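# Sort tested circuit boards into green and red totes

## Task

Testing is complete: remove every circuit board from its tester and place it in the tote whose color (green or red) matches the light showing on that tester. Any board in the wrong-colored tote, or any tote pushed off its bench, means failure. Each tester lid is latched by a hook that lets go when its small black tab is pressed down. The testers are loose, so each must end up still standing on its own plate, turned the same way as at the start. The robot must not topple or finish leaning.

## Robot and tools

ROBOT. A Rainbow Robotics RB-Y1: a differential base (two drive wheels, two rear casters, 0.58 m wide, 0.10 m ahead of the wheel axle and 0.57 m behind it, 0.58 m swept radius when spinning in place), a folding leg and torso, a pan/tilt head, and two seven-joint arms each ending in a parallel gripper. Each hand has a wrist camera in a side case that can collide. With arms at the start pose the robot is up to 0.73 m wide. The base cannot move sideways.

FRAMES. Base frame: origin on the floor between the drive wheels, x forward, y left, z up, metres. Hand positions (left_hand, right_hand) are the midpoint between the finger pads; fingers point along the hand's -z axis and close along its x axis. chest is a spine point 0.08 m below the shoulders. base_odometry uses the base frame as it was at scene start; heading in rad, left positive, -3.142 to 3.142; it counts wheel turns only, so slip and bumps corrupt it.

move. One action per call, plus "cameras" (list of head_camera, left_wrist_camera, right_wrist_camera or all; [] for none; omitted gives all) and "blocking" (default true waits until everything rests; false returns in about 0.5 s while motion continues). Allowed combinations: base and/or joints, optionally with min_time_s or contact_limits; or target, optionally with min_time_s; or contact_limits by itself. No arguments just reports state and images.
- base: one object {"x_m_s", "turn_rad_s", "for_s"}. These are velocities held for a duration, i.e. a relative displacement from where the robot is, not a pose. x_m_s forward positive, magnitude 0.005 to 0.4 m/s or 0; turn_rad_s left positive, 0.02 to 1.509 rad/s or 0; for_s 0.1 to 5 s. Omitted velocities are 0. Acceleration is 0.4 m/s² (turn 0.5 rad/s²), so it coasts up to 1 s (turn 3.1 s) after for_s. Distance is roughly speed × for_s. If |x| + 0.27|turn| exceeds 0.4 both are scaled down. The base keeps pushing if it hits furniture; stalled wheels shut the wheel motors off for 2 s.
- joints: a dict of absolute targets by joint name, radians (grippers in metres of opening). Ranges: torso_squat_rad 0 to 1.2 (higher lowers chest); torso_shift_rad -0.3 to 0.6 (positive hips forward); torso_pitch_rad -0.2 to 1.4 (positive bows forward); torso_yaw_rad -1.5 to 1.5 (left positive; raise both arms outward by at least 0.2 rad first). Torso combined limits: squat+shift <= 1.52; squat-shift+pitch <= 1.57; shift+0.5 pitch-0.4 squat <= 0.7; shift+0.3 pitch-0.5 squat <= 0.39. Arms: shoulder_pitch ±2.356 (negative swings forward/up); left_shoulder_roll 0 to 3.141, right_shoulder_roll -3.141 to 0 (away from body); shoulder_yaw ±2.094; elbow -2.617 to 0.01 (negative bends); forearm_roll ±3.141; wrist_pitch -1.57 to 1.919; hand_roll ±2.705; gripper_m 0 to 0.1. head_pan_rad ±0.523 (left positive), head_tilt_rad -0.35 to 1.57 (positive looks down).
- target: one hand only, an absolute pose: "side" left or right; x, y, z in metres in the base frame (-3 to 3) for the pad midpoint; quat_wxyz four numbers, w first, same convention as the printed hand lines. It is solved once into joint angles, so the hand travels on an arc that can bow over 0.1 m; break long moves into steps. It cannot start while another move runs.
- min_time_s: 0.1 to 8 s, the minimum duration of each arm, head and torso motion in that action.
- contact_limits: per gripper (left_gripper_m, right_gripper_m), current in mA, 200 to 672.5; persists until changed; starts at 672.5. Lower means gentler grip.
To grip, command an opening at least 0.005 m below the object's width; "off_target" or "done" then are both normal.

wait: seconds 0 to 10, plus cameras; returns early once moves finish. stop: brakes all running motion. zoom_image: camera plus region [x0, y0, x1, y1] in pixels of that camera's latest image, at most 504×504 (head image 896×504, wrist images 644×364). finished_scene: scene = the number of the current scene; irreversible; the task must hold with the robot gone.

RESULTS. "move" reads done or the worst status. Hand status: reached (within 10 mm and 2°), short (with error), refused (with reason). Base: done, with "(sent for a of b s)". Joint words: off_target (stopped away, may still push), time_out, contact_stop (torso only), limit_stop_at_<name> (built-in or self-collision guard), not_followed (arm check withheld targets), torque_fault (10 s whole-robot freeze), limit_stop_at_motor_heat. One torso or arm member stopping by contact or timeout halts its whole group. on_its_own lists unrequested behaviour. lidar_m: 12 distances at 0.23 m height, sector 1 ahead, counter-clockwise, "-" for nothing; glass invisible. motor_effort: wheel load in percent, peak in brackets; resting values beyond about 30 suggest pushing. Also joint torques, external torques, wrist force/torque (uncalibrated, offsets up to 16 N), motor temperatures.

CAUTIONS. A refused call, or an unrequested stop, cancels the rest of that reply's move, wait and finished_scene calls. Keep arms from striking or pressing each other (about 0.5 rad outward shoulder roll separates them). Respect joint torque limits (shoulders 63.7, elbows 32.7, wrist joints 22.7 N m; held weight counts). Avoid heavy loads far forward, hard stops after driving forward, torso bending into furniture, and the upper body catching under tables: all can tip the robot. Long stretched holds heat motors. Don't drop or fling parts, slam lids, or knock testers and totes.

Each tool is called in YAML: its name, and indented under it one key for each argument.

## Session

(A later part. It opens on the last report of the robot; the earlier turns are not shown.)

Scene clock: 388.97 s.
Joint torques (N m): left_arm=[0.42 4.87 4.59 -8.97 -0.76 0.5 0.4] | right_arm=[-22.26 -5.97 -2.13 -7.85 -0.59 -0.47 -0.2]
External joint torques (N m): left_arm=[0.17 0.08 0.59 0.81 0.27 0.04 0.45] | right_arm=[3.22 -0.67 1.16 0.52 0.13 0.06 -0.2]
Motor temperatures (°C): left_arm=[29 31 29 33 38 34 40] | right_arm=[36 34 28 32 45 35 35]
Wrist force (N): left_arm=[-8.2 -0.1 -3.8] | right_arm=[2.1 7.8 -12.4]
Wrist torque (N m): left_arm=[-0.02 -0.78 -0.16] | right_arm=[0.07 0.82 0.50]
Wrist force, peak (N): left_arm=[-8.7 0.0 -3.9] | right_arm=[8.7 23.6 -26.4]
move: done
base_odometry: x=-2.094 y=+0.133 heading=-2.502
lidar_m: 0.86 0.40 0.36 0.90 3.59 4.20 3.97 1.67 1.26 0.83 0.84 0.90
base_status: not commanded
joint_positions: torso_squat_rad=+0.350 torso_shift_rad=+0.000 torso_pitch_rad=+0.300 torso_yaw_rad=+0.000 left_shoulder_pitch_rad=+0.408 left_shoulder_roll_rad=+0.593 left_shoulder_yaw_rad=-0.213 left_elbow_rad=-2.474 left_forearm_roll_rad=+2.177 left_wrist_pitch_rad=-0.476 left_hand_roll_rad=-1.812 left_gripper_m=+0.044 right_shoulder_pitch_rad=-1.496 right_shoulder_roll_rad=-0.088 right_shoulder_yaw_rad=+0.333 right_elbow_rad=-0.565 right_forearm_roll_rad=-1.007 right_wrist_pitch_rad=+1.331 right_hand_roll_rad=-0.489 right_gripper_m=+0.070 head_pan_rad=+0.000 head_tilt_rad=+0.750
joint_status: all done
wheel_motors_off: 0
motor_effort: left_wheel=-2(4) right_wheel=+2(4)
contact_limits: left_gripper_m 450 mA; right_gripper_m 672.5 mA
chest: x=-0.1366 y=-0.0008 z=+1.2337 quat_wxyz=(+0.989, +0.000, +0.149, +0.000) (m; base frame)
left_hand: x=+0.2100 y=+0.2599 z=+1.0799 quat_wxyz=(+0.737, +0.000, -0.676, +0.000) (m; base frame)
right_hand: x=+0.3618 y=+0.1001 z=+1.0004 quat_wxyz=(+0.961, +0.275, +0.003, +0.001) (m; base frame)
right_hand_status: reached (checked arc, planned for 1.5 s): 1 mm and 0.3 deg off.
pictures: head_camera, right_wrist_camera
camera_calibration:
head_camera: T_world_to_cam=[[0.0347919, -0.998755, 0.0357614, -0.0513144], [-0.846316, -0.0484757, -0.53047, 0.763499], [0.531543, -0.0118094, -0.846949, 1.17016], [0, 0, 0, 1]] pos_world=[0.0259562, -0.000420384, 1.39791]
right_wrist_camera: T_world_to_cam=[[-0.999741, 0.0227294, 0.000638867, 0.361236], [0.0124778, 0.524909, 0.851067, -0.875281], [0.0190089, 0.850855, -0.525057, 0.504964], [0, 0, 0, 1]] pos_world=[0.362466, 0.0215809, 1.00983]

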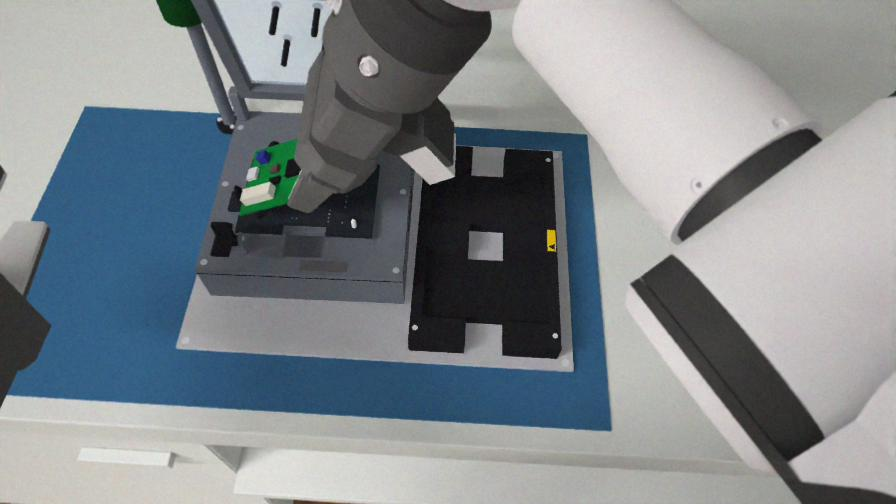

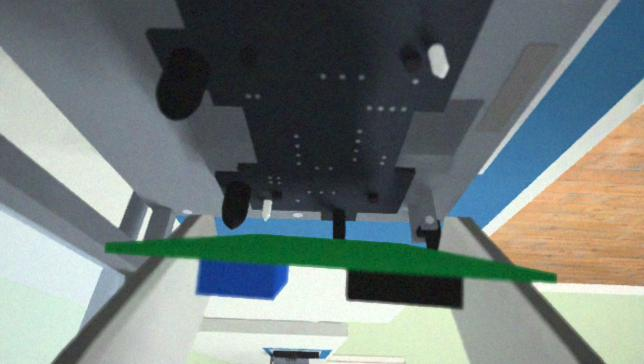

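move:
  target: {"side":"right","x":0.355,"y":0.06,"z":1.05,"quat_wxyz":[0.9613,0.2756,0,0]}
  min_time_s: 1.5
  cameras: []

move:
  target: {"side":"right","x":0.29,"y":-0.1,"z":1.13,"quat_wxyz":[0.9613,0.2756,0,0]}
  min_time_s: 2.5
  cameras: ["head_camera"]

move:
  base: {"x_m_s":-0.3,"for_s":2.5}
  cameras: ["right_wrist_camera"]

Scene clock: 398.33 s.
Joint torques (N m): left_arm=[0.21 5.11 4.6 -8.99 -0.76 0.45 0.4] | right_arm=[-21.91 -5.15 -6.17 -7.6 -1.14 -0.67 -0.29]
External joint torques (N m): left_arm=[-0.03 0.31 0.6 0.8 0.27 -0.01 0.45] | right_arm=[3.09 0.27 -1.19 0.5 -0.48 0.02 -0.29]
Motor temperatures (°C): left_arm=[29 31 29 33 38 34 40] | right_arm=[36 34 28 32 45 35 35]
Wrist force (N): left_arm=[-8.4 0.0 -4.0] | right_arm=[2.2 7.5 -12.5]
Wrist torque (N m): left_arm=[-0.02 -0.79 -0.15] | right_arm=[0.09 0.84 0.51]
Wrist force, peak (N): left_arm=[-8.7 0.3 -3.8] | right_arm=[2.2 8.2 -12.5]
move: done
base_odometry: x=-2.094 y=+0.133 heading=-2.502
lidar_m: 0.87 0.41 0.36 0.91 3.59 4.20 3.97 1.67 1.26 0.83 0.84 0.90
base_status: not commanded
joint_positions: torso_squat_rad=+0.350 torso_shift_rad=+0.000 torso_pitch_rad=+0.300 torso_yaw_rad=+0.000 left_shoulder_pitch_rad=+0.408 left_shoulder_roll_rad=+0.593 left_shoulder_yaw_rad=-0.213 left_elbow_rad=-2.474 left_forearm_roll_rad=+2.177 left_wrist_pitch_rad=-0.476 left_hand_roll_rad=-1.812 left_gripper_m=+0.044 right_shoulder_pitch_rad=-1.378 right_shoulder_roll_rad=-0.230 right_shoulder_yaw_rad=+0.317 right_elbow_rad=-0.975 right_forearm_roll_rad=-1.026 right_wrist_pitch_rad=+1.548 right_hand_roll_rad=-0.656 right_gripper_m=+0.070 head_pan_rad=+0.000 head_tilt_rad=+0.750
joint_status: all done
wheel_motors_off: 0
motor_effort: left_wheel=-3(4) right_wheel=+2(4)
contact_limits: left_gripper_m 450 mA; right_gripper_m 672.5 mA
chest: x=-0.1366 y=-0.0008 z=+1.2337 quat_wxyz=(+0.989, +0.000, +0.149, +0.000) (m; base frame)
left_hand: x=+0.2100 y=+0.2599 z=+1.0799 quat_wxyz=(+0.737, +0.000, -0.676, +0.000) (m; base frame)
right_hand: x=+0.3546 y=+0.0602 z=+1.0505 quat_wxyz=(+0.961, +0.276, +0.003, +0.001) (m; base frame)
right_hand_status: reached (checked arc, planned for 1.5 s): 1 mm and 0.3 deg off.
pictures: none
No camera images: "cameras" was empty.

Scene clock: 401.17 s.
Joint torques (N m): left_arm=[0.16 5.08 4.75 -8.95 -0.73 0.52 0.46] | right_arm=[-17.69 -9.44 -7.93 -5.29 -1.04 -0.83 -0.26]
External joint torques (N m): left_arm=[-0.09 0.28 0.74 0.84 0.29 0.06 0.52] | right_arm=[2.88 -0.38 -0.98 0.18 -0.52 0.02 -0.26]
Motor temperatures (°C): left_arm=[29 31 29 33 38 34 40] | right_arm=[36 34 28 32 45 35 35]
Wrist force (N): left_arm=[-8.3 -0.2 -3.8] | right_arm=[2.3 7.4 -12.7]
Wrist torque (N m): left_arm=[0.01 -0.79 -0.14] | right_arm=[0.13 0.86 0.52]
Wrist force, peak (N): left_arm=[-8.7 0.0 -4.0] | right_arm=[2.5 7.5 -12.8]
move: done
base_odometry: x=-2.094 y=+0.133 heading=-2.502
lidar_m: 0.86 0.40 0.36 0.92 3.58 4.19 3.98 1.68 1.26 0.82 0.85 0.90
base_status: not commanded
joint_positions: torso_squat_rad=+0.350 torso_shift_rad=+0.000 torso_pitch_rad=+0.300 torso_yaw_rad=+0.000 left_shoulder_pitch_rad=+0.408 left_shoulder_roll_rad=+0.593 left_shoulder_yaw_rad=-0.213 left_elbow_rad=-2.474 left_forearm_roll_rad=+2.177 left_wrist_pitch_rad=-0.476 left_hand_roll_rad=-1.812 left_gripper_m=+0.044 right_shoulder_pitch_rad=-1.092 right_shoulder_roll_rad=-0.638 right_shoulder_yaw_rad=+0.121 right_elbow_rad=-1.670 right_forearm_roll_rad=-1.338 right_wrist_pitch_rad=+1.891 right_hand_roll_rad=-0.859 right_gripper_m=+0.070 head_pan_rad=+0.000 head_tilt_rad=+0.750
joint_status: all done
wheel_motors_off: 0
motor_effort: left_wheel=-4(4) right_wheel=+3(3)
contact_limits: left_gripper_m 450 mA; right_gripper_m 672.5 mA
chest: x=-0.1366 y=-0.0008 z=+1.2337 quat_wxyz=(+0.989, +0.000, +0.149, +0.000) (m; base frame)
left_hand: x=+0.2100 y=+0.2599 z=+1.0799 quat_wxyz=(+0.737, +0.000, -0.676, +0.000) (m; base frame)
right_hand: x=+0.2901 y=-0.0998 z=+1.1302 quat_wxyz=(+0.961, +0.276, +0.000, +0.000) (m; base frame)
right_hand_status: reached (checked arc, planned for 2.5 s): 0 mm and 0.0 deg off.
pictures: head_camera
camera_calibration:
head_camera: T_world_to_cam=[[0.034812, -0.998754, 0.0357579, -0.0513048], [-0.846315, -0.0484909, -0.53047, 0.763499], [0.531543, -0.0117957, -0.846949, 1.17016], [0, 0, 0, 1]] pos_world=[0.0259561, -0.000415323, 1.39791]

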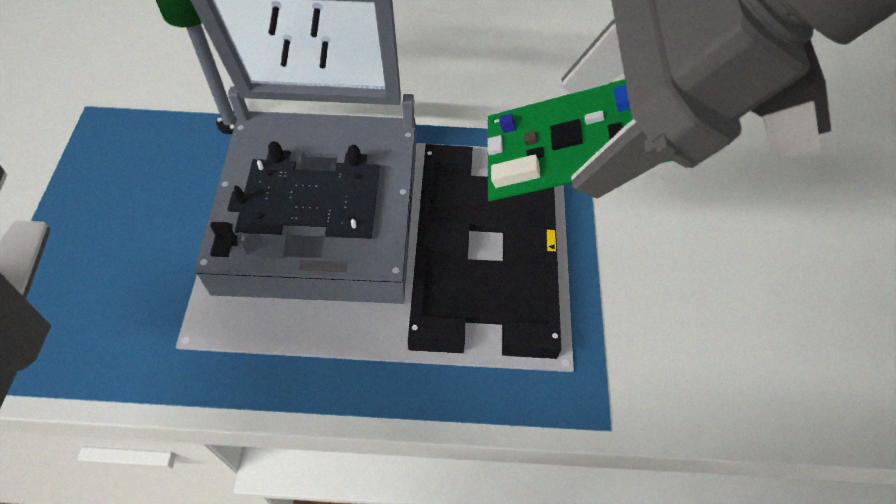

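Scene clock: 405.00 s.
Joint torques (N m): left_arm=[0.11 5 4.6 -8.88 -0.81 0.51 0.38] | right_arm=[-18.09 -9.16 -7.76 -4.84 -0.91 -0.78 -0.29]
External joint torques (N m): left_arm=[-0.14 0.2 0.6 0.9 0.22 0.05 0.43] | right_arm=[2.48 -0.11 -0.8 0.63 -0.39 0.07 -0.29]
Motor temperatures (°C): left_arm=[29 31 29 33 38 34 40] | right_arm=[36 34 28 32 45 35 35]
Wrist force (N): left_arm=[-8.3 0.1 -4.1] | right_arm=[2.3 7.9 -12.4]
Wrist torque (N m): left_arm=[-0.03 -0.79 -0.15] | right_arm=[0.04 0.84 0.51]
Wrist force, peak (N): left_arm=[-8.5 -0.1 -4.5] | right_arm=[1.9 7.5 -12.9]
move: done
base_odometry: x=-1.492 y=+0.581 heading=-2.503
lidar_m: 1.10 1.01 1.64 3.45 3.62 3.47 3.35 1.62 1.23 1.19 1.25 1.23
base_status: done (sent for 2.5 of 2.5 s)
joint_positions: torso_squat_rad=+0.350 torso_shift_rad=+0.000 torso_pitch_rad=+0.300 torso_yaw_rad=+0.000 left_shoulder_pitch_rad=+0.408 left_shoulder_roll_rad=+0.593 left_shoulder_yaw_rad=-0.213 left_elbow_rad=-2.474 left_forearm_roll_rad=+2.177 left_wrist_pitch_rad=-0.476 left_hand_roll_rad=-1.812 left_gripper_m=+0.044 right_shoulder_pitch_rad=-1.092 right_shoulder_roll_rad=-0.638 right_shoulder_yaw_rad=+0.121 right_elbow_rad=-1.670 right_forearm_roll_rad=-1.338 right_wrist_pitch_rad=+1.891 right_hand_roll_rad=-0.859 right_gripper_m=+0.070 head_pan_rad=+0.000 head_tilt_rad=+0.750
joint_status: not commanded
wheel_motors_off: 0
motor_effort: left_wheel=-2(24) right_wheel=+5(30)
contact_limits: left_gripper_m 450 mA; right_gripper_m 672.5 mA
chest: x=-0.1366 y=-0.0008 z=+1.2337 quat_wxyz=(+0.989, +0.000, +0.149, +0.000) (m; base frame)
left_hand: x=+0.2100 y=+0.2599 z=+1.0799 quat_wxyz=(+0.737, +0.000, -0.676, +0.000) (m; base frame)
right_hand: x=+0.2900 y=-0.0999 z=+1.1302 quat_wxyz=(+0.961, +0.276, +0.000, +0.000) (m; base frame)
pictures: right_wrist_camera
camera_calibration:
right_wrist_camera: T_world_to_cam=[[-0.99966, 0.025722, -0.00415617, 0.299601], [0.00995843, 0.524579, 0.851304, -0.879446], [0.0240775, 0.850973, -0.524657, 0.742673], [0, 0, 0, 1]] pos_world=[0.290376, -0.178363, 1.13957]

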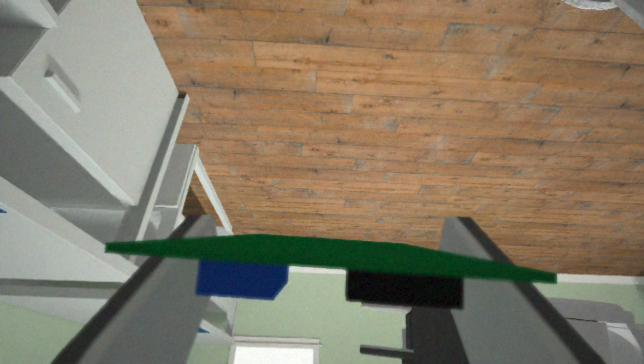

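move:
  base: {"turn_rad_s":0.6,"for_s":3.78}
  joints: {"head_tilt_rad":0.45}
  cameras: ["head_camera"]

Scene clock: 417.63 s.
Joint torques (N m): left_arm=[0.2 5.03 4.41 -8.96 -0.82 0.43 0.35] | right_arm=[-18.2 -8.99 -7.62 -4.97 -0.92 -0.84 -0.21]
External joint torques (N m): left_arm=[-0.04 0.23 0.4 0.82 0.2 -0.03 0.41] | right_arm=[2.37 0.07 -0.67 0.49 -0.4 0.01 -0.21]
Motor temperatures (°C): left_arm=[29 31 29 33 38 34 40] | right_arm=[36 34 28 32 45 35 35]
Wrist force (N): left_arm=[-8.3 -0.1 -3.9] | right_arm=[2.0 7.6 -12.6]
Wrist torque (N m): left_arm=[-0.02 -0.76 -0.16] | right_arm=[0.09 0.82 0.51]
Wrist force, peak (N): left_arm=[-8.6 -0.4 -4.3] | right_arm=[2.2 7.7 -12.8]
move: done
base_odometry: x=-1.492 y=+0.581 heading=-0.243
lidar_m: 3.87 3.46 2.61 1.42 1.18 1.18 1.23 1.45 1.02 1.08 2.67 3.45
base_status: done (sent for 3.77 of 3.77 s)
joint_positions: torso_squat_rad=+0.350 torso_shift_rad=+0.000 torso_pitch_rad=+0.300 torso_yaw_rad=+0.000 left_shoulder_pitch_rad=+0.408 left_shoulder_roll_rad=+0.593 left_shoulder_yaw_rad=-0.213 left_elbow_rad=-2.474 left_forearm_roll_rad=+2.177 left_wrist_pitch_rad=-0.476 left_hand_roll_rad=-1.812 left_gripper_m=+0.044 right_shoulder_pitch_rad=-1.092 right_shoulder_roll_rad=-0.638 right_shoulder_yaw_rad=+0.121 right_elbow_rad=-1.670 right_forearm_roll_rad=-1.338 right_wrist_pitch_rad=+1.891 right_hand_roll_rad=-0.859 right_gripper_m=+0.070 head_pan_rad=+0.000 head_tilt_rad=+0.450
joint_status: all done
wheel_motors_off: 0
motor_effort: left_wheel=+0(24) right_wheel=+6(25)
contact_limits: left_gripper_m 450 mA; right_gripper_m 672.5 mA
chest: x=-0.1366 y=-0.0007 z=+1.2337 quat_wxyz=(+0.989, +0.000, +0.149, +0.000) (m; base frame)
left_hand: x=+0.2100 y=+0.2599 z=+1.0799 quat_wxyz=(+0.737, +0.000, -0.676, +0.000) (m; base frame)
right_hand: x=+0.2900 y=-0.0998 z=+1.1302 quat_wxyz=(+0.961, +0.276, +0.000, +0.000) (m; base frame)
pictures: head_camera
camera_calibration:
head_camera: T_world_to_cam=[[0.0224114, -0.998759, 0.0444799, -0.0643391], [-0.651676, -0.0483343, -0.756956, 1.09565], [0.758166, -0.012022, -0.65195, 0.906483], [0, 0, 0, 1]] pos_world=[0.0281853, -0.000404012, 1.4232]

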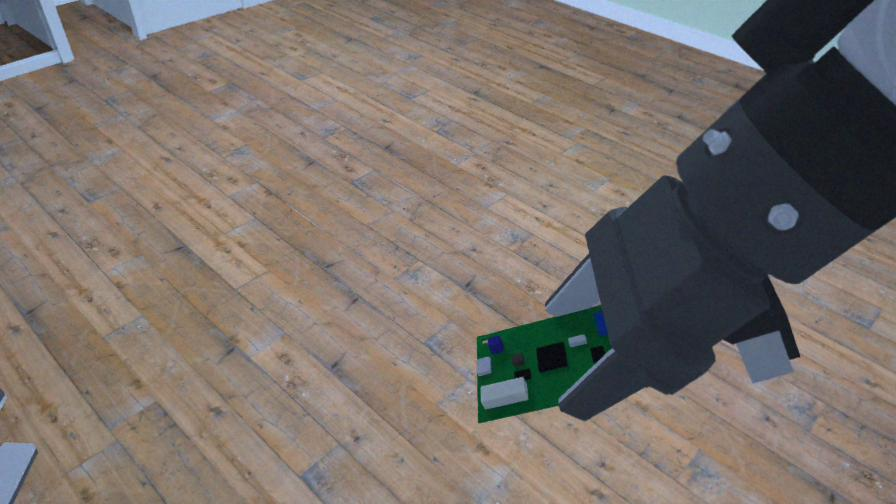

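move:
  base: {"x_m_s":0.38,"for_s":5}
  cameras: []

move:
  base: {"x_m_s":0.35,"for_s":3.5}
  cameras: []

move:
  base: {"turn_rad_s":0.6,"for_s":1.42}
  cameras: ["head_camera"]

Scene clock: 429.17 s.
Joint torques (N m): left_arm=[0.36 4.97 4.55 -8.88 -0.84 0.46 0.36] | right_arm=[-18.38 -9.11 -7.53 -4.92 -0.99 -0.81 -0.24]
External joint torques (N m): left_arm=[0.11 0.17 0.55 0.9 0.19 0 0.41] | right_arm=[2.19 -0.05 -0.58 0.54 -0.47 0.03 -0.24]
Motor temperatures (°C): left_arm=[29 31 29 33 38 34 40] | right_arm=[35 34 28 32 45 35 35]
Wrist force (N): left_arm=[-8.1 0.1 -4.0] | right_arm=[2.0 7.6 -12.1]
Wrist torque (N m): left_arm=[-0.04 -0.77 -0.15] | right_arm=[0.09 0.81 0.52]
Wrist force, peak (N): left_arm=[-8.6 0.2 -4.1] | right_arm=[2.2 7.6 -12.9]
move: done
base_odometry: x=+0.352 y=+0.124 heading=-0.243
lidar_m: 2.28 2.13 2.09 2.62 2.61 2.60 2.92 2.22 2.25 2.44 2.04 2.03
base_status: done (sent for 5 of 5 s)
joint_positions: torso_squat_rad=+0.350 torso_shift_rad=+0.000 torso_pitch_rad=+0.300 torso_yaw_rad=+0.000 left_shoulder_pitch_rad=+0.408 left_shoulder_roll_rad=+0.593 left_shoulder_yaw_rad=-0.213 left_elbow_rad=-2.474 left_forearm_roll_rad=+2.177 left_wrist_pitch_rad=-0.476 left_hand_roll_rad=-1.812 left_gripper_m=+0.044 right_shoulder_pitch_rad=-1.092 right_shoulder_roll_rad=-0.638 right_shoulder_yaw_rad=+0.121 right_elbow_rad=-1.670 right_forearm_roll_rad=-1.338 right_wrist_pitch_rad=+1.891 right_hand_roll_rad=-0.859 right_gripper_m=+0.070 head_pan_rad=+0.000 head_tilt_rad=+0.450
joint_status: not commanded
wheel_motors_off: 0
motor_effort: left_wheel=-2(28) right_wheel=-3(31)
contact_limits: left_gripper_m 450 mA; right_gripper_m 672.5 mA
chest: x=-0.1366 y=-0.0007 z=+1.2337 quat_wxyz=(+0.989, +0.000, +0.149, +0.000) (m; base frame)
left_hand: x=+0.2100 y=+0.2599 z=+1.0799 quat_wxyz=(+0.737, +0.000, -0.676, +0.000) (m; base frame)
right_hand: x=+0.2900 y=-0.0998 z=+1.1302 quat_wxyz=(+0.961, +0.276, +0.000, +0.000) (m; base frame)
pictures: none
No camera images: "cameras" was empty.

Scene clock: 433.87 s.
Joint torques (N m): left_arm=[0.05 4.98 4.56 -8.91 -0.74 0.46 0.41] | right_arm=[-18.73 -9.03 -7.38 -4.83 -0.9 -0.77 -0.34]
External joint torques (N m): left_arm=[-0.2 0.18 0.55 0.88 0.28 0.01 0.47] | right_arm=[1.83 0.02 -0.42 0.63 -0.39 0.08 -0.34]
Motor temperatures (°C): left_arm=[29 31 29 33 38 34 40] | right_arm=[35 34 28 32 45 35 35]
Wrist force (N): left_arm=[-8.0 0.1 -3.5] | right_arm=[1.9 7.4 -12.7]
Wrist torque (N m): left_arm=[-0.03 -0.75 -0.17] | right_arm=[0.10 0.80 0.51]
Wrist force, peak (N): left_arm=[-8.5 0.0 -4.4] | right_arm=[2.3 7.7 -12.7]
move: done
base_odometry: x=+1.541 y=-0.170 heading=-0.242
lidar_m: 1.26 1.45 1.35 1.46 2.81 3.49 3.94 3.21 2.49 1.35 1.11 1.11
base_status: done (sent for 3.5 of 3.5 s)
joint_positions: torso_squat_rad=+0.350 torso_shift_rad=+0.000 torso_pitch_rad=+0.300 torso_yaw_rad=+0.000 left_shoulder_pitch_rad=+0.408 left_shoulder_roll_rad=+0.593 left_shoulder_yaw_rad=-0.213 left_elbow_rad=-2.474 left_forearm_roll_rad=+2.177 left_wrist_pitch_rad=-0.476 left_hand_roll_rad=-1.812 left_gripper_m=+0.044 right_shoulder_pitch_rad=-1.092 right_shoulder_roll_rad=-0.638 right_shoulder_yaw_rad=+0.121 right_elbow_rad=-1.670 right_forearm_roll_rad=-1.338 right_wrist_pitch_rad=+1.891 right_hand_roll_rad=-0.859 right_gripper_m=+0.070 head_pan_rad=+0.000 head_tilt_rad=+0.450
joint_status: not commanded
wheel_motors_off: 0
motor_effort: left_wheel=+0(26) right_wheel=-4(19)
contact_limits: left_gripper_m 450 mA; right_gripper_m 672.5 mA
chest: x=-0.1366 y=-0.0007 z=+1.2337 quat_wxyz=(+0.989, +0.000, +0.149, +0.000) (m; base frame)
left_hand: x=+0.2100 y=+0.2599 z=+1.0799 quat_wxyz=(+0.737, +0.000, -0.676, +0.000) (m; base frame)
right_hand: x=+0.2900 y=-0.0999 z=+1.1302 quat_wxyz=(+0.961, +0.276, +0.000, +0.000) (m; base frame)
pictures: none
No camera images: "cameras" was empty.

Scene clock: 436.80 s.
Joint torques (N m): left_arm=[0.05 4.99 4.54 -8.98 -0.84 0.43 0.36] | right_arm=[-18.41 -9.03 -7.48 -4.74 -0.93 -0.76 -0.32]
External joint torques (N m): left_arm=[-0.19 0.19 0.54 0.8 0.19 -0.03 0.41] | right_arm=[2.16 0.03 -0.52 0.73 -0.42 0.09 -0.32]
Motor temperatures (°C): left_arm=[29 31 29 33 38 34 40] | right_arm=[35 34 28 32 45 35 35]
Wrist force (N): left_arm=[-8.2 0.0 -3.9] | right_arm=[2.2 7.4 -12.4]
Wrist torque (N m): left_arm=[-0.01 -0.78 -0.17] | right_arm=[0.11 0.84 0.51]
Wrist force, peak (N): left_arm=[-8.6 0.0 -4.1] | right_arm=[1.9 7.7 -12.9]
move: done
base_odometry: x=+1.541 y=-0.170 heading=+0.617
lidar_m: 1.40 1.35 1.85 3.49 3.66 3.21 3.10 1.56 1.16 1.11 1.16 1.45
base_status: done (sent for 1.43 of 1.43 s)
joint_positions: torso_squat_rad=+0.350 torso_shift_rad=+0.000 torso_pitch_rad=+0.300 torso_yaw_rad=+0.000 left_shoulder_pitch_rad=+0.408 left_shoulder_roll_rad=+0.593 left_shoulder_yaw_rad=-0.213 left_elbow_rad=-2.474 left_forearm_roll_rad=+2.177 left_wrist_pitch_rad=-0.476 left_hand_roll_rad=-1.812 left_gripper_m=+0.044 right_shoulder_pitch_rad=-1.092 right_shoulder_roll_rad=-0.638 right_shoulder_yaw_rad=+0.121 right_elbow_rad=-1.670 right_forearm_roll_rad=-1.338 right_wrist_pitch_rad=+1.891 right_hand_roll_rad=-0.859 right_gripper_m=+0.070 head_pan_rad=+0.000 head_tilt_rad=+0.450
joint_status: not commanded
wheel_motors_off: 0
motor_effort: left_wheel=+0(26) right_wheel=+3(24)
contact_limits: left_gripper_m 450 mA; right_gripper_m 672.5 mA
chest: x=-0.1366 y=-0.0007 z=+1.2337 quat_wxyz=(+0.989, +0.000, +0.149, +0.000) (m; base frame)
left_hand: x=+0.2100 y=+0.2599 z=+1.0799 quat_wxyz=(+0.737, +0.000, -0.676, +0.000) (m; base frame)
right_hand: x=+0.2900 y=-0.0999 z=+1.1302 quat_wxyz=(+0.961, +0.276, +0.000, +0.000) (m; base frame)
pictures: head_camera
camera_calibration:
head_camera: T_world_to_cam=[[0.0224196, -0.998759, 0.0444636, -0.064332], [-0.651756, -0.048326, -0.756887, 1.09558], [0.758097, -0.0120103, -0.652031, 0.906529], [0, 0, 0, 1]] pos_world=[0.028257, -0.000419437, 1.42318]

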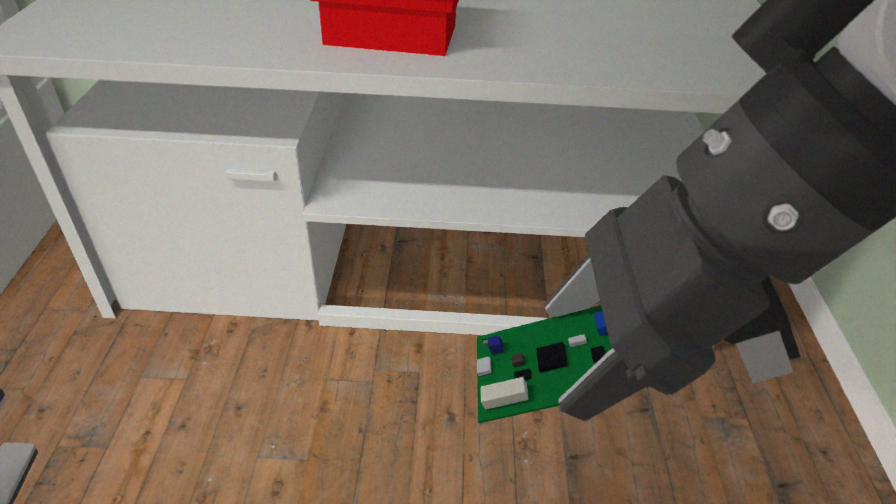

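move:
  base: {"turn_rad_s":0.2,"for_s":0.55}
  cameras: []

move:
  base: {"x_m_s":0.3,"for_s":2.7}
  cameras: []

move:
  base: {"turn_rad_s":-0.2,"for_s":0.53}
  joints: {"head_tilt_rad":0.75}
  cameras: ["head_camera"]

Scene clock: 450.93 s.
Joint torques (N m): left_arm=[0.18 5.12 4.57 -8.96 -0.78 0.55 0.39] | right_arm=[-18.56 -9.06 -7.45 -4.83 -0.86 -0.85 -0.17]
External joint torques (N m): left_arm=[-0.06 0.32 0.56 0.82 0.25 0.09 0.45] | right_arm=[2.01 -0.01 -0.49 0.63 -0.35 0 -0.17]
Motor temperatures (°C): left_arm=[29 31 29 33 37 34 40] | right_arm=[35 34 28 32 45 35 35]
Wrist force (N): left_arm=[-8.1 0.2 -4.0] | right_arm=[1.8 7.4 -12.1]
Wrist torque (N m): left_arm=[-0.06 -0.78 -0.16] | right_arm=[0.09 0.80 0.54]
Wrist force, peak (N): left_arm=[-8.6 0.0 -4.1] | right_arm=[2.1 7.6 -12.9]
move: done
base_odometry: x=+1.541 y=-0.170 heading=+0.730
lidar_m: 1.35 1.42 2.81 3.48 3.81 3.21 2.99 1.41 1.13 1.12 1.21 1.45
base_status: done (sent for 0.57 of 0.57 s)
joint_positions: torso_squat_rad=+0.350 torso_shift_rad=+0.000 torso_pitch_rad=+0.300 torso_yaw_rad=+0.000 left_shoulder_pitch_rad=+0.408 left_shoulder_roll_rad=+0.593 left_shoulder_yaw_rad=-0.213 left_elbow_rad=-2.474 left_forearm_roll_rad=+2.177 left_wrist_pitch_rad=-0.476 left_hand_roll_rad=-1.812 left_gripper_m=+0.044 right_shoulder_pitch_rad=-1.092 right_shoulder_roll_rad=-0.638 right_shoulder_yaw_rad=+0.121 right_elbow_rad=-1.670 right_forearm_roll_rad=-1.338 right_wrist_pitch_rad=+1.891 right_hand_roll_rad=-0.859 right_gripper_m=+0.070 head_pan_rad=+0.000 head_tilt_rad=+0.450
joint_status: not commanded
wheel_motors_off: 0
motor_effort: left_wheel=-1(18) right_wheel=+5(23)
contact_limits: left_gripper_m 450 mA; right_gripper_m 672.5 mA
chest: x=-0.1366 y=-0.0007 z=+1.2337 quat_wxyz=(+0.989, +0.000, +0.149, +0.000) (m; base frame)
left_hand: x=+0.2100 y=+0.2599 z=+1.0799 quat_wxyz=(+0.737, +0.000, -0.676, +0.000) (m; base frame)
right_hand: x=+0.2900 y=-0.0999 z=+1.1302 quat_wxyz=(+0.961, +0.276, +0.000, +0.000) (m; base frame)
pictures: none
No camera images: "cameras" was empty.

Scene clock: 454.83 s.
Joint torques (N m): left_arm=[0.26 5.19 4.31 -8.9 -0.76 0.51 0.41] | right_arm=[-18.6 -8.78 -7.27 -4.83 -0.84 -0.79 -0.22]
External joint torques (N m): left_arm=[0.02 0.39 0.31 0.89 0.26 0.05 0.47] | right_arm=[1.96 0.28 -0.31 0.64 -0.33 0.06 -0.23]
Motor temperatures (°C): left_arm=[29 31 29 33 37 34 40] | right_arm=[35 34 28 32 45 35 35]
Wrist force (N): left_arm=[-8.2 -0.2 -4.0] | right_arm=[2.5 7.7 -12.4]
Wrist torque (N m): left_arm=[0.02 -0.78 -0.16] | right_arm=[0.09 0.87 0.52]
Wrist force, peak (N): left_arm=[-8.7 0.0 -4.0] | right_arm=[2.1 7.5 -12.9]
move: done
base_odometry: x=+2.145 y=+0.371 heading=+0.731
lidar_m: 0.72 0.57 0.83 3.38 3.69 3.96 3.26 1.56 1.24 1.22 0.93 1.15
base_status: done (sent for 2.7 of 2.7 s)
joint_positions: torso_squat_rad=+0.350 torso_shift_rad=+0.000 torso_pitch_rad=+0.300 torso_yaw_rad=+0.000 left_shoulder_pitch_rad=+0.408 left_shoulder_roll_rad=+0.593 left_shoulder_yaw_rad=-0.213 left_elbow_rad=-2.474 left_forearm_roll_rad=+2.177 left_wrist_pitch_rad=-0.476 left_hand_roll_rad=-1.812 left_gripper_m=+0.044 right_shoulder_pitch_rad=-1.092 right_shoulder_roll_rad=-0.638 right_shoulder_yaw_rad=+0.121 right_elbow_rad=-1.670 right_forearm_roll_rad=-1.338 right_wrist_pitch_rad=+1.891 right_hand_roll_rad=-0.859 right_gripper_m=+0.070 head_pan_rad=+0.000 head_tilt_rad=+0.450
joint_status: not commanded
wheel_motors_off: 0
motor_effort: left_wheel=+0(28) right_wheel=-4(30)
contact_limits: left_gripper_m 450 mA; right_gripper_m 672.5 mA
chest: x=-0.1366 y=-0.0007 z=+1.2337 quat_wxyz=(+0.989, +0.000, +0.149, +0.000) (m; base frame)
left_hand: x=+0.2100 y=+0.2599 z=+1.0799 quat_wxyz=(+0.737, +0.000, -0.676, +0.000) (m; base frame)
right_hand: x=+0.2900 y=-0.0999 z=+1.1302 quat_wxyz=(+0.961, +0.276, +0.000, +0.000) (m; base frame)
pictures: none
No camera images: "cameras" was empty.

Scene clock: 456.10 s.
Joint torques (N m): left_arm=[0.19 5.06 4.59 -8.94 -0.8 0.5 0.3] | right_arm=[-18.39 -9.05 -7.44 -4.8 -0.87 -0.88 -0.19]
External joint torques (N m): left_arm=[-0.05 0.27 0.59 0.84 0.23 0.04 0.35] | right_arm=[2.17 0.01 -0.49 0.67 -0.35 -0.03 -0.2]
Motor temperatures (°C): left_arm=[29 31 29 33 37 34 40] | right_arm=[35 34 28 32 45 35 35]
Wrist force (N): left_arm=[-8.0 0.0 -3.7] | right_arm=[2.1 7.1 -12.6]
Wrist torque (N m): left_arm=[-0.02 -0.76 -0.16] | right_arm=[0.15 0.84 0.53]
Wrist force, peak (N): left_arm=[-8.6 0.2 -4.0] | right_arm=[2.2 7.8 -12.7]
move: done
base_odometry: x=+2.145 y=+0.371 heading=+0.624
lidar_m: 0.98 0.57 0.72 2.45 3.56 4.01 3.91 1.70 1.26 1.22 0.94 1.18
base_status: done (sent for 0.53 of 0.53 s)
joint_positions: torso_squat_rad=+0.350 torso_shift_rad=+0.000 torso_pitch_rad=+0.300 torso_yaw_rad=+0.000 left_shoulder_pitch_rad=+0.408 left_shoulder_roll_rad=+0.593 left_shoulder_yaw_rad=-0.213 left_elbow_rad=-2.474 left_forearm_roll_rad=+2.177 left_wrist_pitch_rad=-0.476 left_hand_roll_rad=-1.812 left_gripper_m=+0.044 right_shoulder_pitch_rad=-1.092 right_shoulder_roll_rad=-0.638 right_shoulder_yaw_rad=+0.121 right_elbow_rad=-1.670 right_forearm_roll_rad=-1.338 right_wrist_pitch_rad=+1.891 right_hand_roll_rad=-0.859 right_gripper_m=+0.070 head_pan_rad=+0.000 head_tilt_rad=+0.750
joint_status: all done
wheel_motors_off: 0
motor_effort: left_wheel=+0(25) right_wheel=-6(24)
contact_limits: left_gripper_m 450 mA; right_gripper_m 672.5 mA
chest: x=-0.1366 y=-0.0007 z=+1.2337 quat_wxyz=(+0.989, +0.000, +0.149, +0.000) (m; base frame)
left_hand: x=+0.2100 y=+0.2599 z=+1.0799 quat_wxyz=(+0.737, +0.000, -0.676, +0.000) (m; base frame)
right_hand: x=+0.2900 y=-0.0999 z=+1.1302 quat_wxyz=(+0.961, +0.276, +0.000, +0.000) (m; base frame)
pictures: head_camera
camera_calibration:
head_camera: T_world_to_cam=[[0.0348351, -0.998752, 0.0358019, -0.0513254], [-0.846271, -0.0485348, -0.530538, 0.763557], [0.531613, -0.0118168, -0.846905, 1.17014], [0, 0, 0, 1]] pos_world=[0.0259027, -0.000374968, 1.39793]

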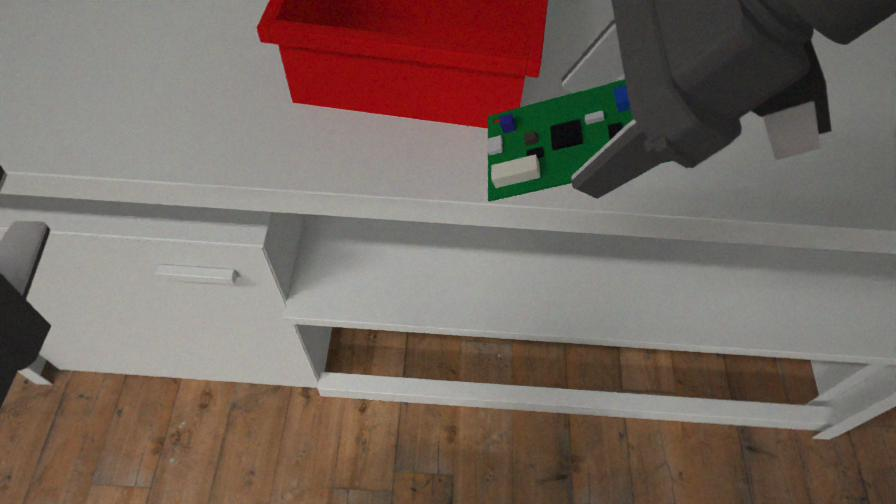

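move:
  base: {"x_m_s":0.15,"for_s":1.63}
  cameras: ["head_camera"]

Scene clock: 478.03 s.
Joint torques (N m): left_arm=[0.31 4.92 4.36 -8.94 -0.82 0.41 0.41] | right_arm=[-18.54 -8.94 -7.21 -4.81 -0.95 -0.89 -0.24]
External joint torques (N m): left_arm=[0.07 0.12 0.36 0.84 0.2 -0.05 0.46] | right_arm=[2.03 0.12 -0.26 0.65 -0.44 -0.04 -0.25]
Motor temperatures (°C): left_arm=[29 31 29 33 37 34 40] | right_arm=[35 34 28 32 45 35 35]
Wrist force (N): left_arm=[-8.2 0.1 -3.7] | right_arm=[2.2 7.6 -12.4]
Wrist torque (N m): left_arm=[-0.03 -0.77 -0.17] | right_arm=[0.09 0.84 0.51]
Wrist force, peak (N): left_arm=[-8.7 0.0 -4.0] | right_arm=[2.1 7.6 -12.9]
move: done
base_odometry: x=+2.343 y=+0.514 heading=+0.624
lidar_m: 0.90 0.36 0.37 1.26 3.56 4.24 4.15 1.71 1.27 0.85 0.87 0.93
base_status: done (sent for 1.63 of 1.63 s)
joint_positions: torso_squat_rad=+0.350 torso_shift_rad=+0.000 torso_pitch_rad=+0.300 torso_yaw_rad=+0.000 left_shoulder_pitch_rad=+0.408 left_shoulder_roll_rad=+0.593 left_shoulder_yaw_rad=-0.213 left_elbow_rad=-2.474 left_forearm_roll_rad=+2.177 left_wrist_pitch_rad=-0.476 left_hand_roll_rad=-1.812 left_gripper_m=+0.044 right_shoulder_pitch_rad=-1.092 right_shoulder_roll_rad=-0.638 right_shoulder_yaw_rad=+0.121 right_elbow_rad=-1.670 right_forearm_roll_rad=-1.338 right_wrist_pitch_rad=+1.891 right_hand_roll_rad=-0.859 right_gripper_m=+0.070 head_pan_rad=+0.000 head_tilt_rad=+0.750
joint_status: not commanded
wheel_motors_off: 0
motor_effort: left_wheel=-2(27) right_wheel=+1(29)
contact_limits: left_gripper_m 450 mA; right_gripper_m 672.5 mA
chest: x=-0.1366 y=-0.0007 z=+1.2337 quat_wxyz=(+0.989, +0.000, +0.149, +0.000) (m; base frame)
left_hand: x=+0.2100 y=+0.2599 z=+1.0799 quat_wxyz=(+0.737, +0.000, -0.676, +0.000) (m; base frame)
right_hand: x=+0.2900 y=-0.0999 z=+1.1302 quat_wxyz=(+0.961, +0.276, +0.000, +0.000) (m; base frame)
pictures: head_camera
camera_calibration:
head_camera: T_world_to_cam=[[0.0348335, -0.998752, 0.0357966, -0.0513234], [-0.846255, -0.048531, -0.530562, 0.763575], [0.531637, -0.0118117, -0.84689, 1.17014], [0, 0, 0, 1]] pos_world=[0.0258791, -0.000380987, 1.39794]

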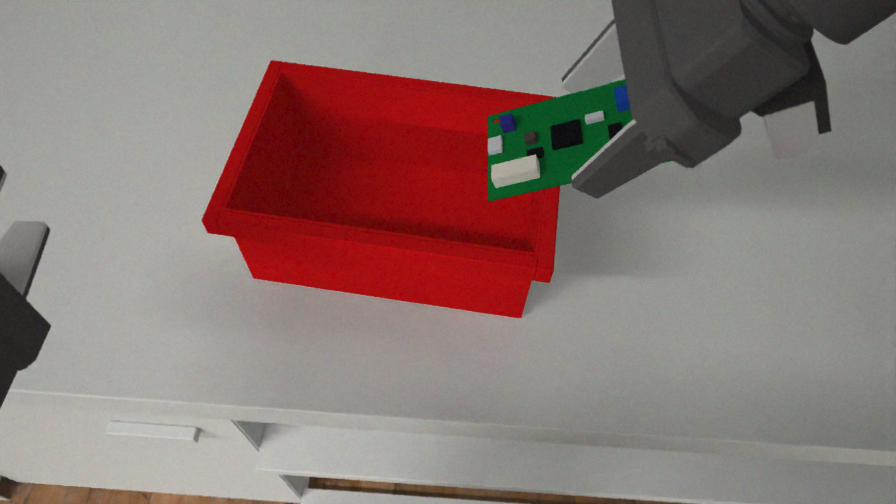

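move:
  target: {"side":"right","x":0.36,"y":0,"z":1.08,"quat_wxyz":[0.9613,0.2756,0,0]}
  min_time_s: 2
  cameras: []

move:
  target: {"side":"right","x":0.368,"y":0.035,"z":1.0,"quat_wxyz":[0.9613,0.2756,0,0]}
  min_time_s: 1.5
  cameras: ["head_camera","right_wrist_camera"]

Scene clock: 486.23 s.
Joint torques (N m): left_arm=[0.25 4.9 4.62 -9.12 -0.72 0.48 0.39] | right_arm=[-24.12 -4.79 -4.83 -5.84 -0.55 -0.91 0.14]
External joint torques (N m): left_arm=[0 0.1 0.61 0.67 0.31 0.03 0.45] | right_arm=[0.69 2.24 1.11 1.57 0.1 -0.21 0.13]
Motor temperatures (°C): left_arm=[29 31 29 33 37 34 40] | right_arm=[35 34 28 32 45 35 35]
Wrist force (N): left_arm=[-8.2 -0.1 -3.6] | right_arm=[2.4 7.3 -12.2]
Wrist torque (N m): left_arm=[-0.02 -0.78 -0.17] | right_arm=[0.11 0.84 0.50]
Wrist force, peak (N): left_arm=[-8.7 0.0 -3.8] | right_arm=[2.4 8.0 -12.9]
move: done
base_odometry: x=+2.343 y=+0.514 heading=+0.624
lidar_m: 0.89 0.37 0.36 1.26 3.56 4.22 4.15 1.71 1.27 0.85 0.88 0.93
base_status: not commanded
joint_positions: torso_squat_rad=+0.350 torso_shift_rad=+0.000 torso_pitch_rad=+0.300 torso_yaw_rad=+0.000 left_shoulder_pitch_rad=+0.408 left_shoulder_roll_rad=+0.593 left_shoulder_yaw_rad=-0.213 left_elbow_rad=-2.474 left_forearm_roll_rad=+2.177 left_wrist_pitch_rad=-0.476 left_hand_roll_rad=-1.812 left_gripper_m=+0.044 right_shoulder_pitch_rad=-1.336 right_shoulder_roll_rad=-0.389 right_shoulder_yaw_rad=+0.296 right_elbow_rad=-1.122 right_forearm_roll_rad=-1.131 right_wrist_pitch_rad=+1.647 right_hand_roll_rad=-0.668 right_gripper_m=+0.070 head_pan_rad=+0.000 head_tilt_rad=+0.750
joint_status: all done
wheel_motors_off: 0
motor_effort: left_wheel=-2(4) right_wheel=+1(3)
contact_limits: left_gripper_m 450 mA; right_gripper_m 672.5 mA
chest: x=-0.1366 y=-0.0007 z=+1.2337 quat_wxyz=(+0.989, +0.000, +0.149, +0.000) (m; base frame)
left_hand: x=+0.2100 y=+0.2599 z=+1.0799 quat_wxyz=(+0.737, +0.000, -0.676, +0.000) (m; base frame)
right_hand: x=+0.3598 y=-0.0002 z=+1.0802 quat_wxyz=(+0.961, +0.276, -0.001, -0.001) (m; base frame)
right_hand_status: reached (checked arc, planned for 2.0 s): 0 mm and 0.2 deg off.
pictures: none
No camera images: "cameras" was empty.

Scene clock: 488.07 s.
Joint torques (N m): left_arm=[0.19 5.03 4.4 -9.03 -0.72 0.4 0.38] | right_arm=[-21.66 -3.68 -3.59 -6.41 -0.71 -0.81 0.18]
External joint torques (N m): left_arm=[-0.05 0.24 0.4 0.75 0.31 -0.06 0.44] | right_arm=[3.39 2.09 1.13 1.71 0.01 -0.23 0.17]
Motor temperatures (°C): left_arm=[29 31 29 33 37 34 40] | right_arm=[35 34 28 32 45 35 35]
Wrist force (N): left_arm=[-8.4 0.1 -3.8] | right_arm=[2.3 7.6 -12.3]
Wrist torque (N m): left_arm=[-0.03 -0.80 -0.15] | right_arm=[0.09 0.84 0.50]
Wrist force, peak (N): left_arm=[-8.5 0.1 -3.9] | right_arm=[2.2 7.7 -13.0]
move: done
base_odometry: x=+2.343 y=+0.514 heading=+0.624
lidar_m: 0.89 0.37 0.37 1.27 3.56 4.23 4.14 1.71 1.26 0.86 0.88 0.93
base_status: not commanded
joint_positions: torso_squat_rad=+0.350 torso_shift_rad=+0.000 torso_pitch_rad=+0.300 torso_yaw_rad=+0.000 left_shoulder_pitch_rad=+0.408 left_shoulder_roll_rad=+0.593 left_shoulder_yaw_rad=-0.213 left_elbow_rad=-2.474 left_forearm_roll_rad=+2.177 left_wrist_pitch_rad=-0.476 left_hand_roll_rad=-1.812 left_gripper_m=+0.044 right_shoulder_pitch_rad=-1.334 right_shoulder_roll_rad=-0.254 right_shoulder_yaw_rad=+0.353 right_elbow_rad=-0.846 right_forearm_roll_rad=-1.057 right_wrist_pitch_rad=+1.432 right_hand_roll_rad=-0.513 right_gripper_m=+0.070 head_pan_rad=+0.000 head_tilt_rad=+0.750
joint_status: all done
wheel_motors_off: 0
motor_effort: left_wheel=-4(5) right_wheel=+2(3)
contact_limits: left_gripper_m 450 mA; right_gripper_m 672.5 mA
chest: x=-0.1366 y=-0.0007 z=+1.2337 quat_wxyz=(+0.989, +0.000, +0.149, +0.000) (m; base frame)
left_hand: x=+0.2100 y=+0.2599 z=+1.0799 quat_wxyz=(+0.737, +0.000, -0.676, +0.000) (m; base frame)
right_hand: x=+0.3677 y=+0.0348 z=+1.0005 quat_wxyz=(+0.961, +0.276, -0.002, -0.001) (m; base frame)
right_hand_status: reached (checked arc, planned for 1.5 s): 1 mm and 0.3 deg off.
pictures: head_camera, right_wrist_camera
camera_calibration:
head_camera: T_world_to_cam=[[0.0348334, -0.998752, 0.0357967, -0.0513236], [-0.846258, -0.0485309, -0.530558, 0.763573], [0.531633, -0.0118121, -0.846892, 1.17014], [0, 0, 0, 1]] pos_world=[0.0258844, -0.000380925, 1.39794]
right_wrist_camera: T_world_to_cam=[[-0.999549, 0.0289775, -0.0078601, 0.376863], [0.00850233, 0.524252, 0.85152, -0.840145], [0.0287956, 0.85107, -0.524262, 0.555996], [0, 0, 0, 1]] pos_world=[0.367826, -0.0436638, 1.00985]

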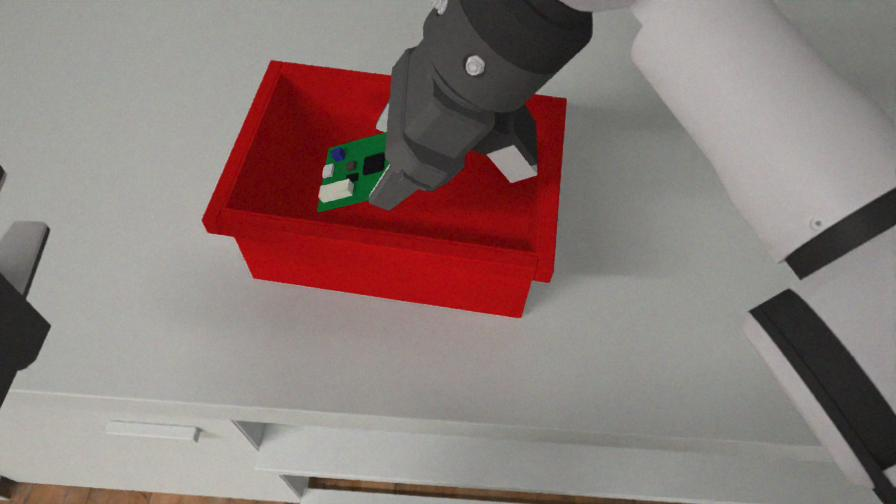

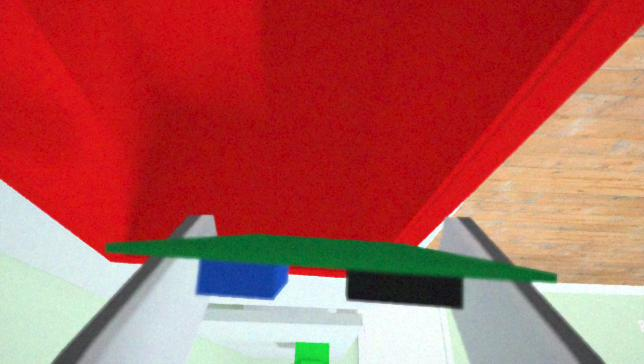

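move:
  target: {"side":"right","x":0.378,"y":0.05,"z":0.955,"quat_wxyz":[0.9613,0.2756,0,0]}
  min_time_s: 1.5
  cameras: ["head_camera","right_wrist_camera"]

Scene clock: 495.33 s.
Joint torques (N m): left_arm=[0.08 5.02 4.55 -9 -0.81 0.5 0.41] | right_arm=[-24.33 -4.26 -3.79 -6.32 -1.2 -0.52 0.17]
External joint torques (N m): left_arm=[-0.16 0.22 0.55 0.78 0.21 0.05 0.46] | right_arm=[1.38 1.9 -1.35 1.61 -0.43 -0.18 0.17]
Motor temperatures (°C): left_arm=[29 31 29 33 37 34 40] | right_arm=[35 34 28 32 45 35 35]
Wrist force (N): left_arm=[-8.3 0.1 -3.4] | right_arm=[2.3 7.7 -12.2]
Wrist torque (N m): left_arm=[-0.02 -0.78 -0.14] | right_arm=[0.08 0.84 0.51]
Wrist force, peak (N): left_arm=[-8.6 0.0 -3.9] | right_arm=[2.3 8.4 -12.5]
move: done
base_odometry: x=+2.343 y=+0.514 heading=+0.624
lidar_m: 0.89 0.38 0.38 1.26 3.56 4.24 4.15 1.71 1.28 0.86 0.87 0.93
base_status: not commanded
joint_positions: torso_squat_rad=+0.350 torso_shift_rad=+0.000 torso_pitch_rad=+0.300 torso_yaw_rad=+0.000 left_shoulder_pitch_rad=+0.408 left_shoulder_roll_rad=+0.593 left_shoulder_yaw_rad=-0.213 left_elbow_rad=-2.474 left_forearm_roll_rad=+2.177 left_wrist_pitch_rad=-0.476 left_hand_roll_rad=-1.812 left_gripper_m=+0.044 right_shoulder_pitch_rad=-1.484 right_shoulder_roll_rad=-0.132 right_shoulder_yaw_rad=+0.326 right_elbow_rad=-0.360 right_forearm_roll_rad=-1.075 right_wrist_pitch_rad=+1.233 right_hand_roll_rad=-0.265 right_gripper_m=+0.070 head_pan_rad=+0.000 head_tilt_rad=+0.750
joint_status: all done
wheel_motors_off: 0
motor_effort: left_wheel=-2(5) right_wheel=+1(2)
contact_limits: left_gripper_m 450 mA; right_gripper_m 672.5 mA
chest: x=-0.1366 y=-0.0007 z=+1.2337 quat_wxyz=(+0.989, +0.000, +0.149, +0.000) (m; base frame)
left_hand: x=+0.2100 y=+0.2599 z=+1.0799 quat_wxyz=(+0.737, +0.000, -0.676, +0.000) (m; base frame)
right_hand: x=+0.3775 y=+0.0497 z=+0.9552 quat_wxyz=(+0.961, +0.276, -0.005, -0.001) (m; base frame)
right_hand_status: reached (checked arc, planned for 1.5 s): 1 mm and 0.6 deg off.
pictures: head_camera, right_wrist_camera
camera_calibration:
head_camera: T_world_to_cam=[[0.0348364, -0.998752, 0.0357813, -0.0513127], [-0.846258, -0.0485252, -0.530559, 0.763573], [0.531633, -0.0117974, -0.846893, 1.17014], [0, 0, 0, 1]] pos_world=[0.0258847, -0.000391584, 1.39794]
right_wrist_camera: T_world_to_cam=[[-0.999436, 0.0314264, -0.0117966, 0.389419], [0.00644293, 0.524489, 0.851393, -0.808532], [0.0329434, 0.850837, -0.524396, 0.517855], [0, 0, 0, 1]] pos_world=[0.377349, -0.0287817, 0.964534]

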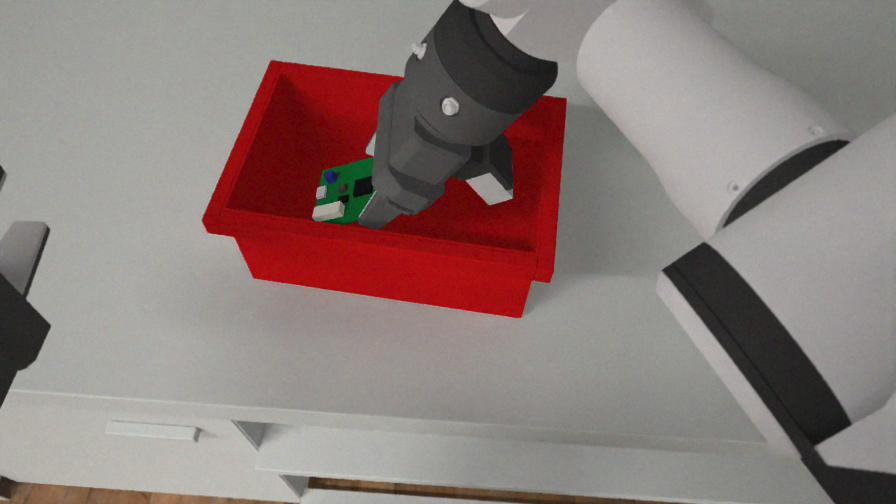

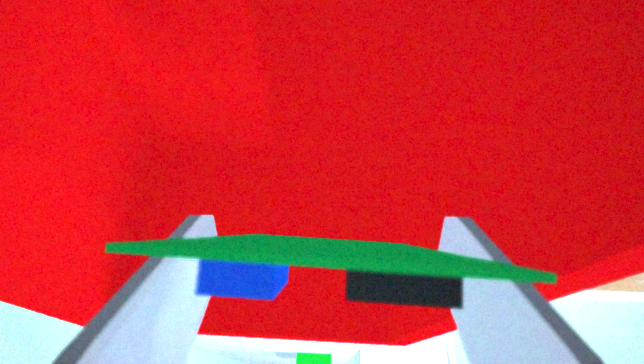

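move:
  target: {"side":"right","x":0.378,"y":0.056,"z":0.925,"quat_wxyz":[0.9613,0.2756,0,0]}
  min_time_s: 1.2
  cameras: []

move:
  target: {"side":"right","x":0.376,"y":0.058,"z":0.908,"quat_wxyz":[0.9613,0.2756,0,0]}
  min_time_s: 1.2
  cameras: ["head_camera","right_wrist_camera"]

Scene clock: 502.27 s.
Joint torques (N m): left_arm=[0.13 5.18 4.58 -8.93 -0.8 0.56 0.33] | right_arm=[-21.35 -2.84 -2.94 -5.87 -0.6 -0.27 0.36]
External joint torques (N m): left_arm=[-0.12 0.38 0.57 0.85 0.23 0.1 0.39] | right_arm=[3.93 2.83 -1.03 1.97 0.12 0.1 0.35]
Motor temperatures (°C): left_arm=[29 31 29 33 37 34 40] | right_arm=[36 34 28 32 45 35 35]
Wrist force (N): left_arm=[-8.1 -0.1 -3.9] | right_arm=[2.2 8.0 -12.1]
Wrist torque (N m): left_arm=[0.00 -0.79 -0.17] | right_arm=[0.05 0.81 0.51]
Wrist force, peak (N): left_arm=[-8.5 -0.1 -4.0] | right_arm=[2.1 8.0 -12.6]
move: short
base_odometry: x=+2.343 y=+0.514 heading=+0.624
lidar_m: 0.90 0.37 0.36 1.27 3.55 4.23 4.15 1.71 1.27 0.86 0.88 0.92
base_status: not commanded
joint_positions: torso_squat_rad=+0.350 torso_shift_rad=+0.000 torso_pitch_rad=+0.300 torso_yaw_rad=+0.000 left_shoulder_pitch_rad=+0.408 left_shoulder_roll_rad=+0.593 left_shoulder_yaw_rad=-0.213 left_elbow_rad=-2.474 left_forearm_roll_rad=+2.177 left_wrist_pitch_rad=-0.476 left_hand_roll_rad=-1.812 left_gripper_m=+0.044 right_shoulder_pitch_rad=-1.472 right_shoulder_roll_rad=-0.088 right_shoulder_yaw_rad=+0.322 right_elbow_rad=-0.267 right_forearm_roll_rad=-1.070 right_wrist_pitch_rad=+1.103 right_hand_roll_rad=-0.204 right_gripper_m=+0.070 head_pan_rad=+0.000 head_tilt_rad=+0.750
joint_status: all done
wheel_motors_off: 0
motor_effort: left_wheel=-4(4) right_wheel=+1(3)
contact_limits: left_gripper_m 450 mA; right_gripper_m 672.5 mA
chest: x=-0.1366 y=-0.0007 z=+1.2337 quat_wxyz=(+0.989, +0.000, +0.149, +0.000) (m; base frame)
left_hand: x=+0.2100 y=+0.2599 z=+1.0799 quat_wxyz=(+0.737, +0.000, -0.676, +0.000) (m; base frame)
right_hand: x=+0.3778 y=+0.0557 z=+0.9258 quat_wxyz=(+0.960, +0.277, -0.030, -0.008) (m; base frame)
right_hand_status: short (checked arc, as near as the solve gets, planned for 1.2 s): 1 mm and 3.5 deg off. The place is met; only the turn is off.
pictures: none
No camera images: "cameras" was empty.

Scene clock: 503.80 s.
Joint torques (N m): left_arm=[0.13 4.83 4.47 -8.79 -0.75 0.52 0.36] | right_arm=[-21.4 -2.67 -0.73 -6.21 -0.5 -0.72 0.36]
External joint torques (N m): left_arm=[-0.11 0.03 0.47 1 0.28 0.07 0.41] | right_arm=[3.5 2.52 1.11 1.62 0.19 -0.31 0.35]
Motor temperatures (°C): left_arm=[29 31 29 33 37 34 40] | right_arm=[36 34 28 32 45 35 35]
Wrist force (N): left_arm=[-8.3 -0.2 -3.7] | right_arm=[1.8 7.7 -12.4]
Wrist torque (N m): left_arm=[0.01 -0.79 -0.16] | right_arm=[0.08 0.80 0.51]
Wrist force, peak (N): left_arm=[-8.8 -0.2 -3.5] | right_arm=[3.1 28.6 46.5]
move: short
base_odometry: x=+2.343 y=+0.514 heading=+0.624
lidar_m: 0.90 0.37 0.36 1.26 3.55 4.23 4.15 1.71 1.27 0.85 0.87 0.92
base_status: not commanded
joint_positions: torso_squat_rad=+0.350 torso_shift_rad=+0.000 torso_pitch_rad=+0.300 torso_yaw_rad=+0.000 left_shoulder_pitch_rad=+0.408 left_shoulder_roll_rad=+0.593 left_shoulder_yaw_rad=-0.213 left_elbow_rad=-2.474 left_forearm_roll_rad=+2.177 left_wrist_pitch_rad=-0.476 left_hand_roll_rad=-1.812 left_gripper_m=+0.044 right_shoulder_pitch_rad=-1.438 right_shoulder_roll_rad=-0.072 right_shoulder_yaw_rad=+0.327 right_elbow_rad=-0.267 right_forearm_roll_rad=-1.061 right_wrist_pitch_rad=+1.044 right_hand_roll_rad=-0.194 right_gripper_m=+0.070 head_pan_rad=+0.000 head_tilt_rad=+0.750
joint_status: all done
wheel_motors_off: 0
motor_effort: left_wheel=-3(7) right_wheel=+2(7)
contact_limits: left_gripper_m 450 mA; right_gripper_m 672.5 mA
chest: x=-0.1366 y=-0.0008 z=+1.2337 quat_wxyz=(+0.989, +0.000, +0.149, +0.000) (m; base frame)
left_hand: x=+0.2100 y=+0.2599 z=+1.0800 quat_wxyz=(+0.737, +0.000, -0.676, +0.000) (m; base frame)
right_hand: x=+0.3757 y=+0.0577 z=+0.9088 quat_wxyz=(+0.960, +0.277, -0.042, -0.012) (m; base frame)
right_hand_status: short (checked arc, as near as the solve gets, planned for 1.2 s): 1 mm and 5.0 deg off. The place is met; only the turn is off.
pictures: head_camera, right_wrist_camera
camera_calibration:
head_camera: T_world_to_cam=[[0.0347877, -0.998755, 0.0357581, -0.0513072], [-0.846227, -0.0484724, -0.530613, 0.763626], [0.531685, -0.0118007, -0.84686, 1.17012], [0, 0, 0, 1]] pos_world=[0.0258507, -0.000420264, 1.39795]
right_wrist_camera: T_world_to_cam=[[-0.994391, 0.0722894, -0.0772076, 0.442085], [-0.0283443, 0.521139, 0.853001, -0.761414], [0.101899, 0.850405, -0.516167, 0.453446], [0, 0, 0, 1]] pos_world=[0.371818, -0.0207687, 0.917673]

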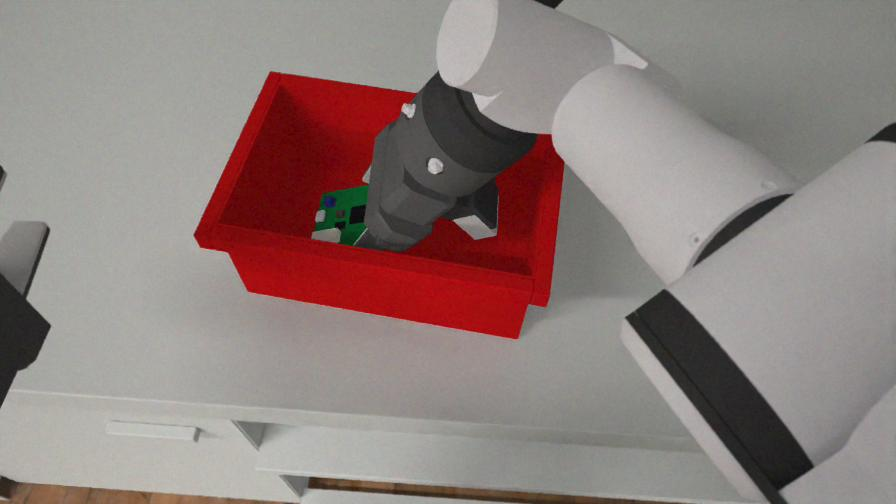

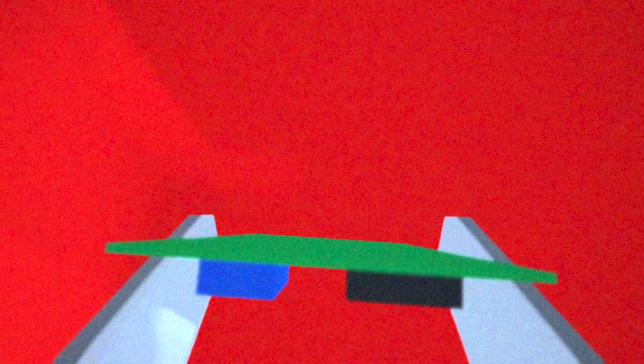

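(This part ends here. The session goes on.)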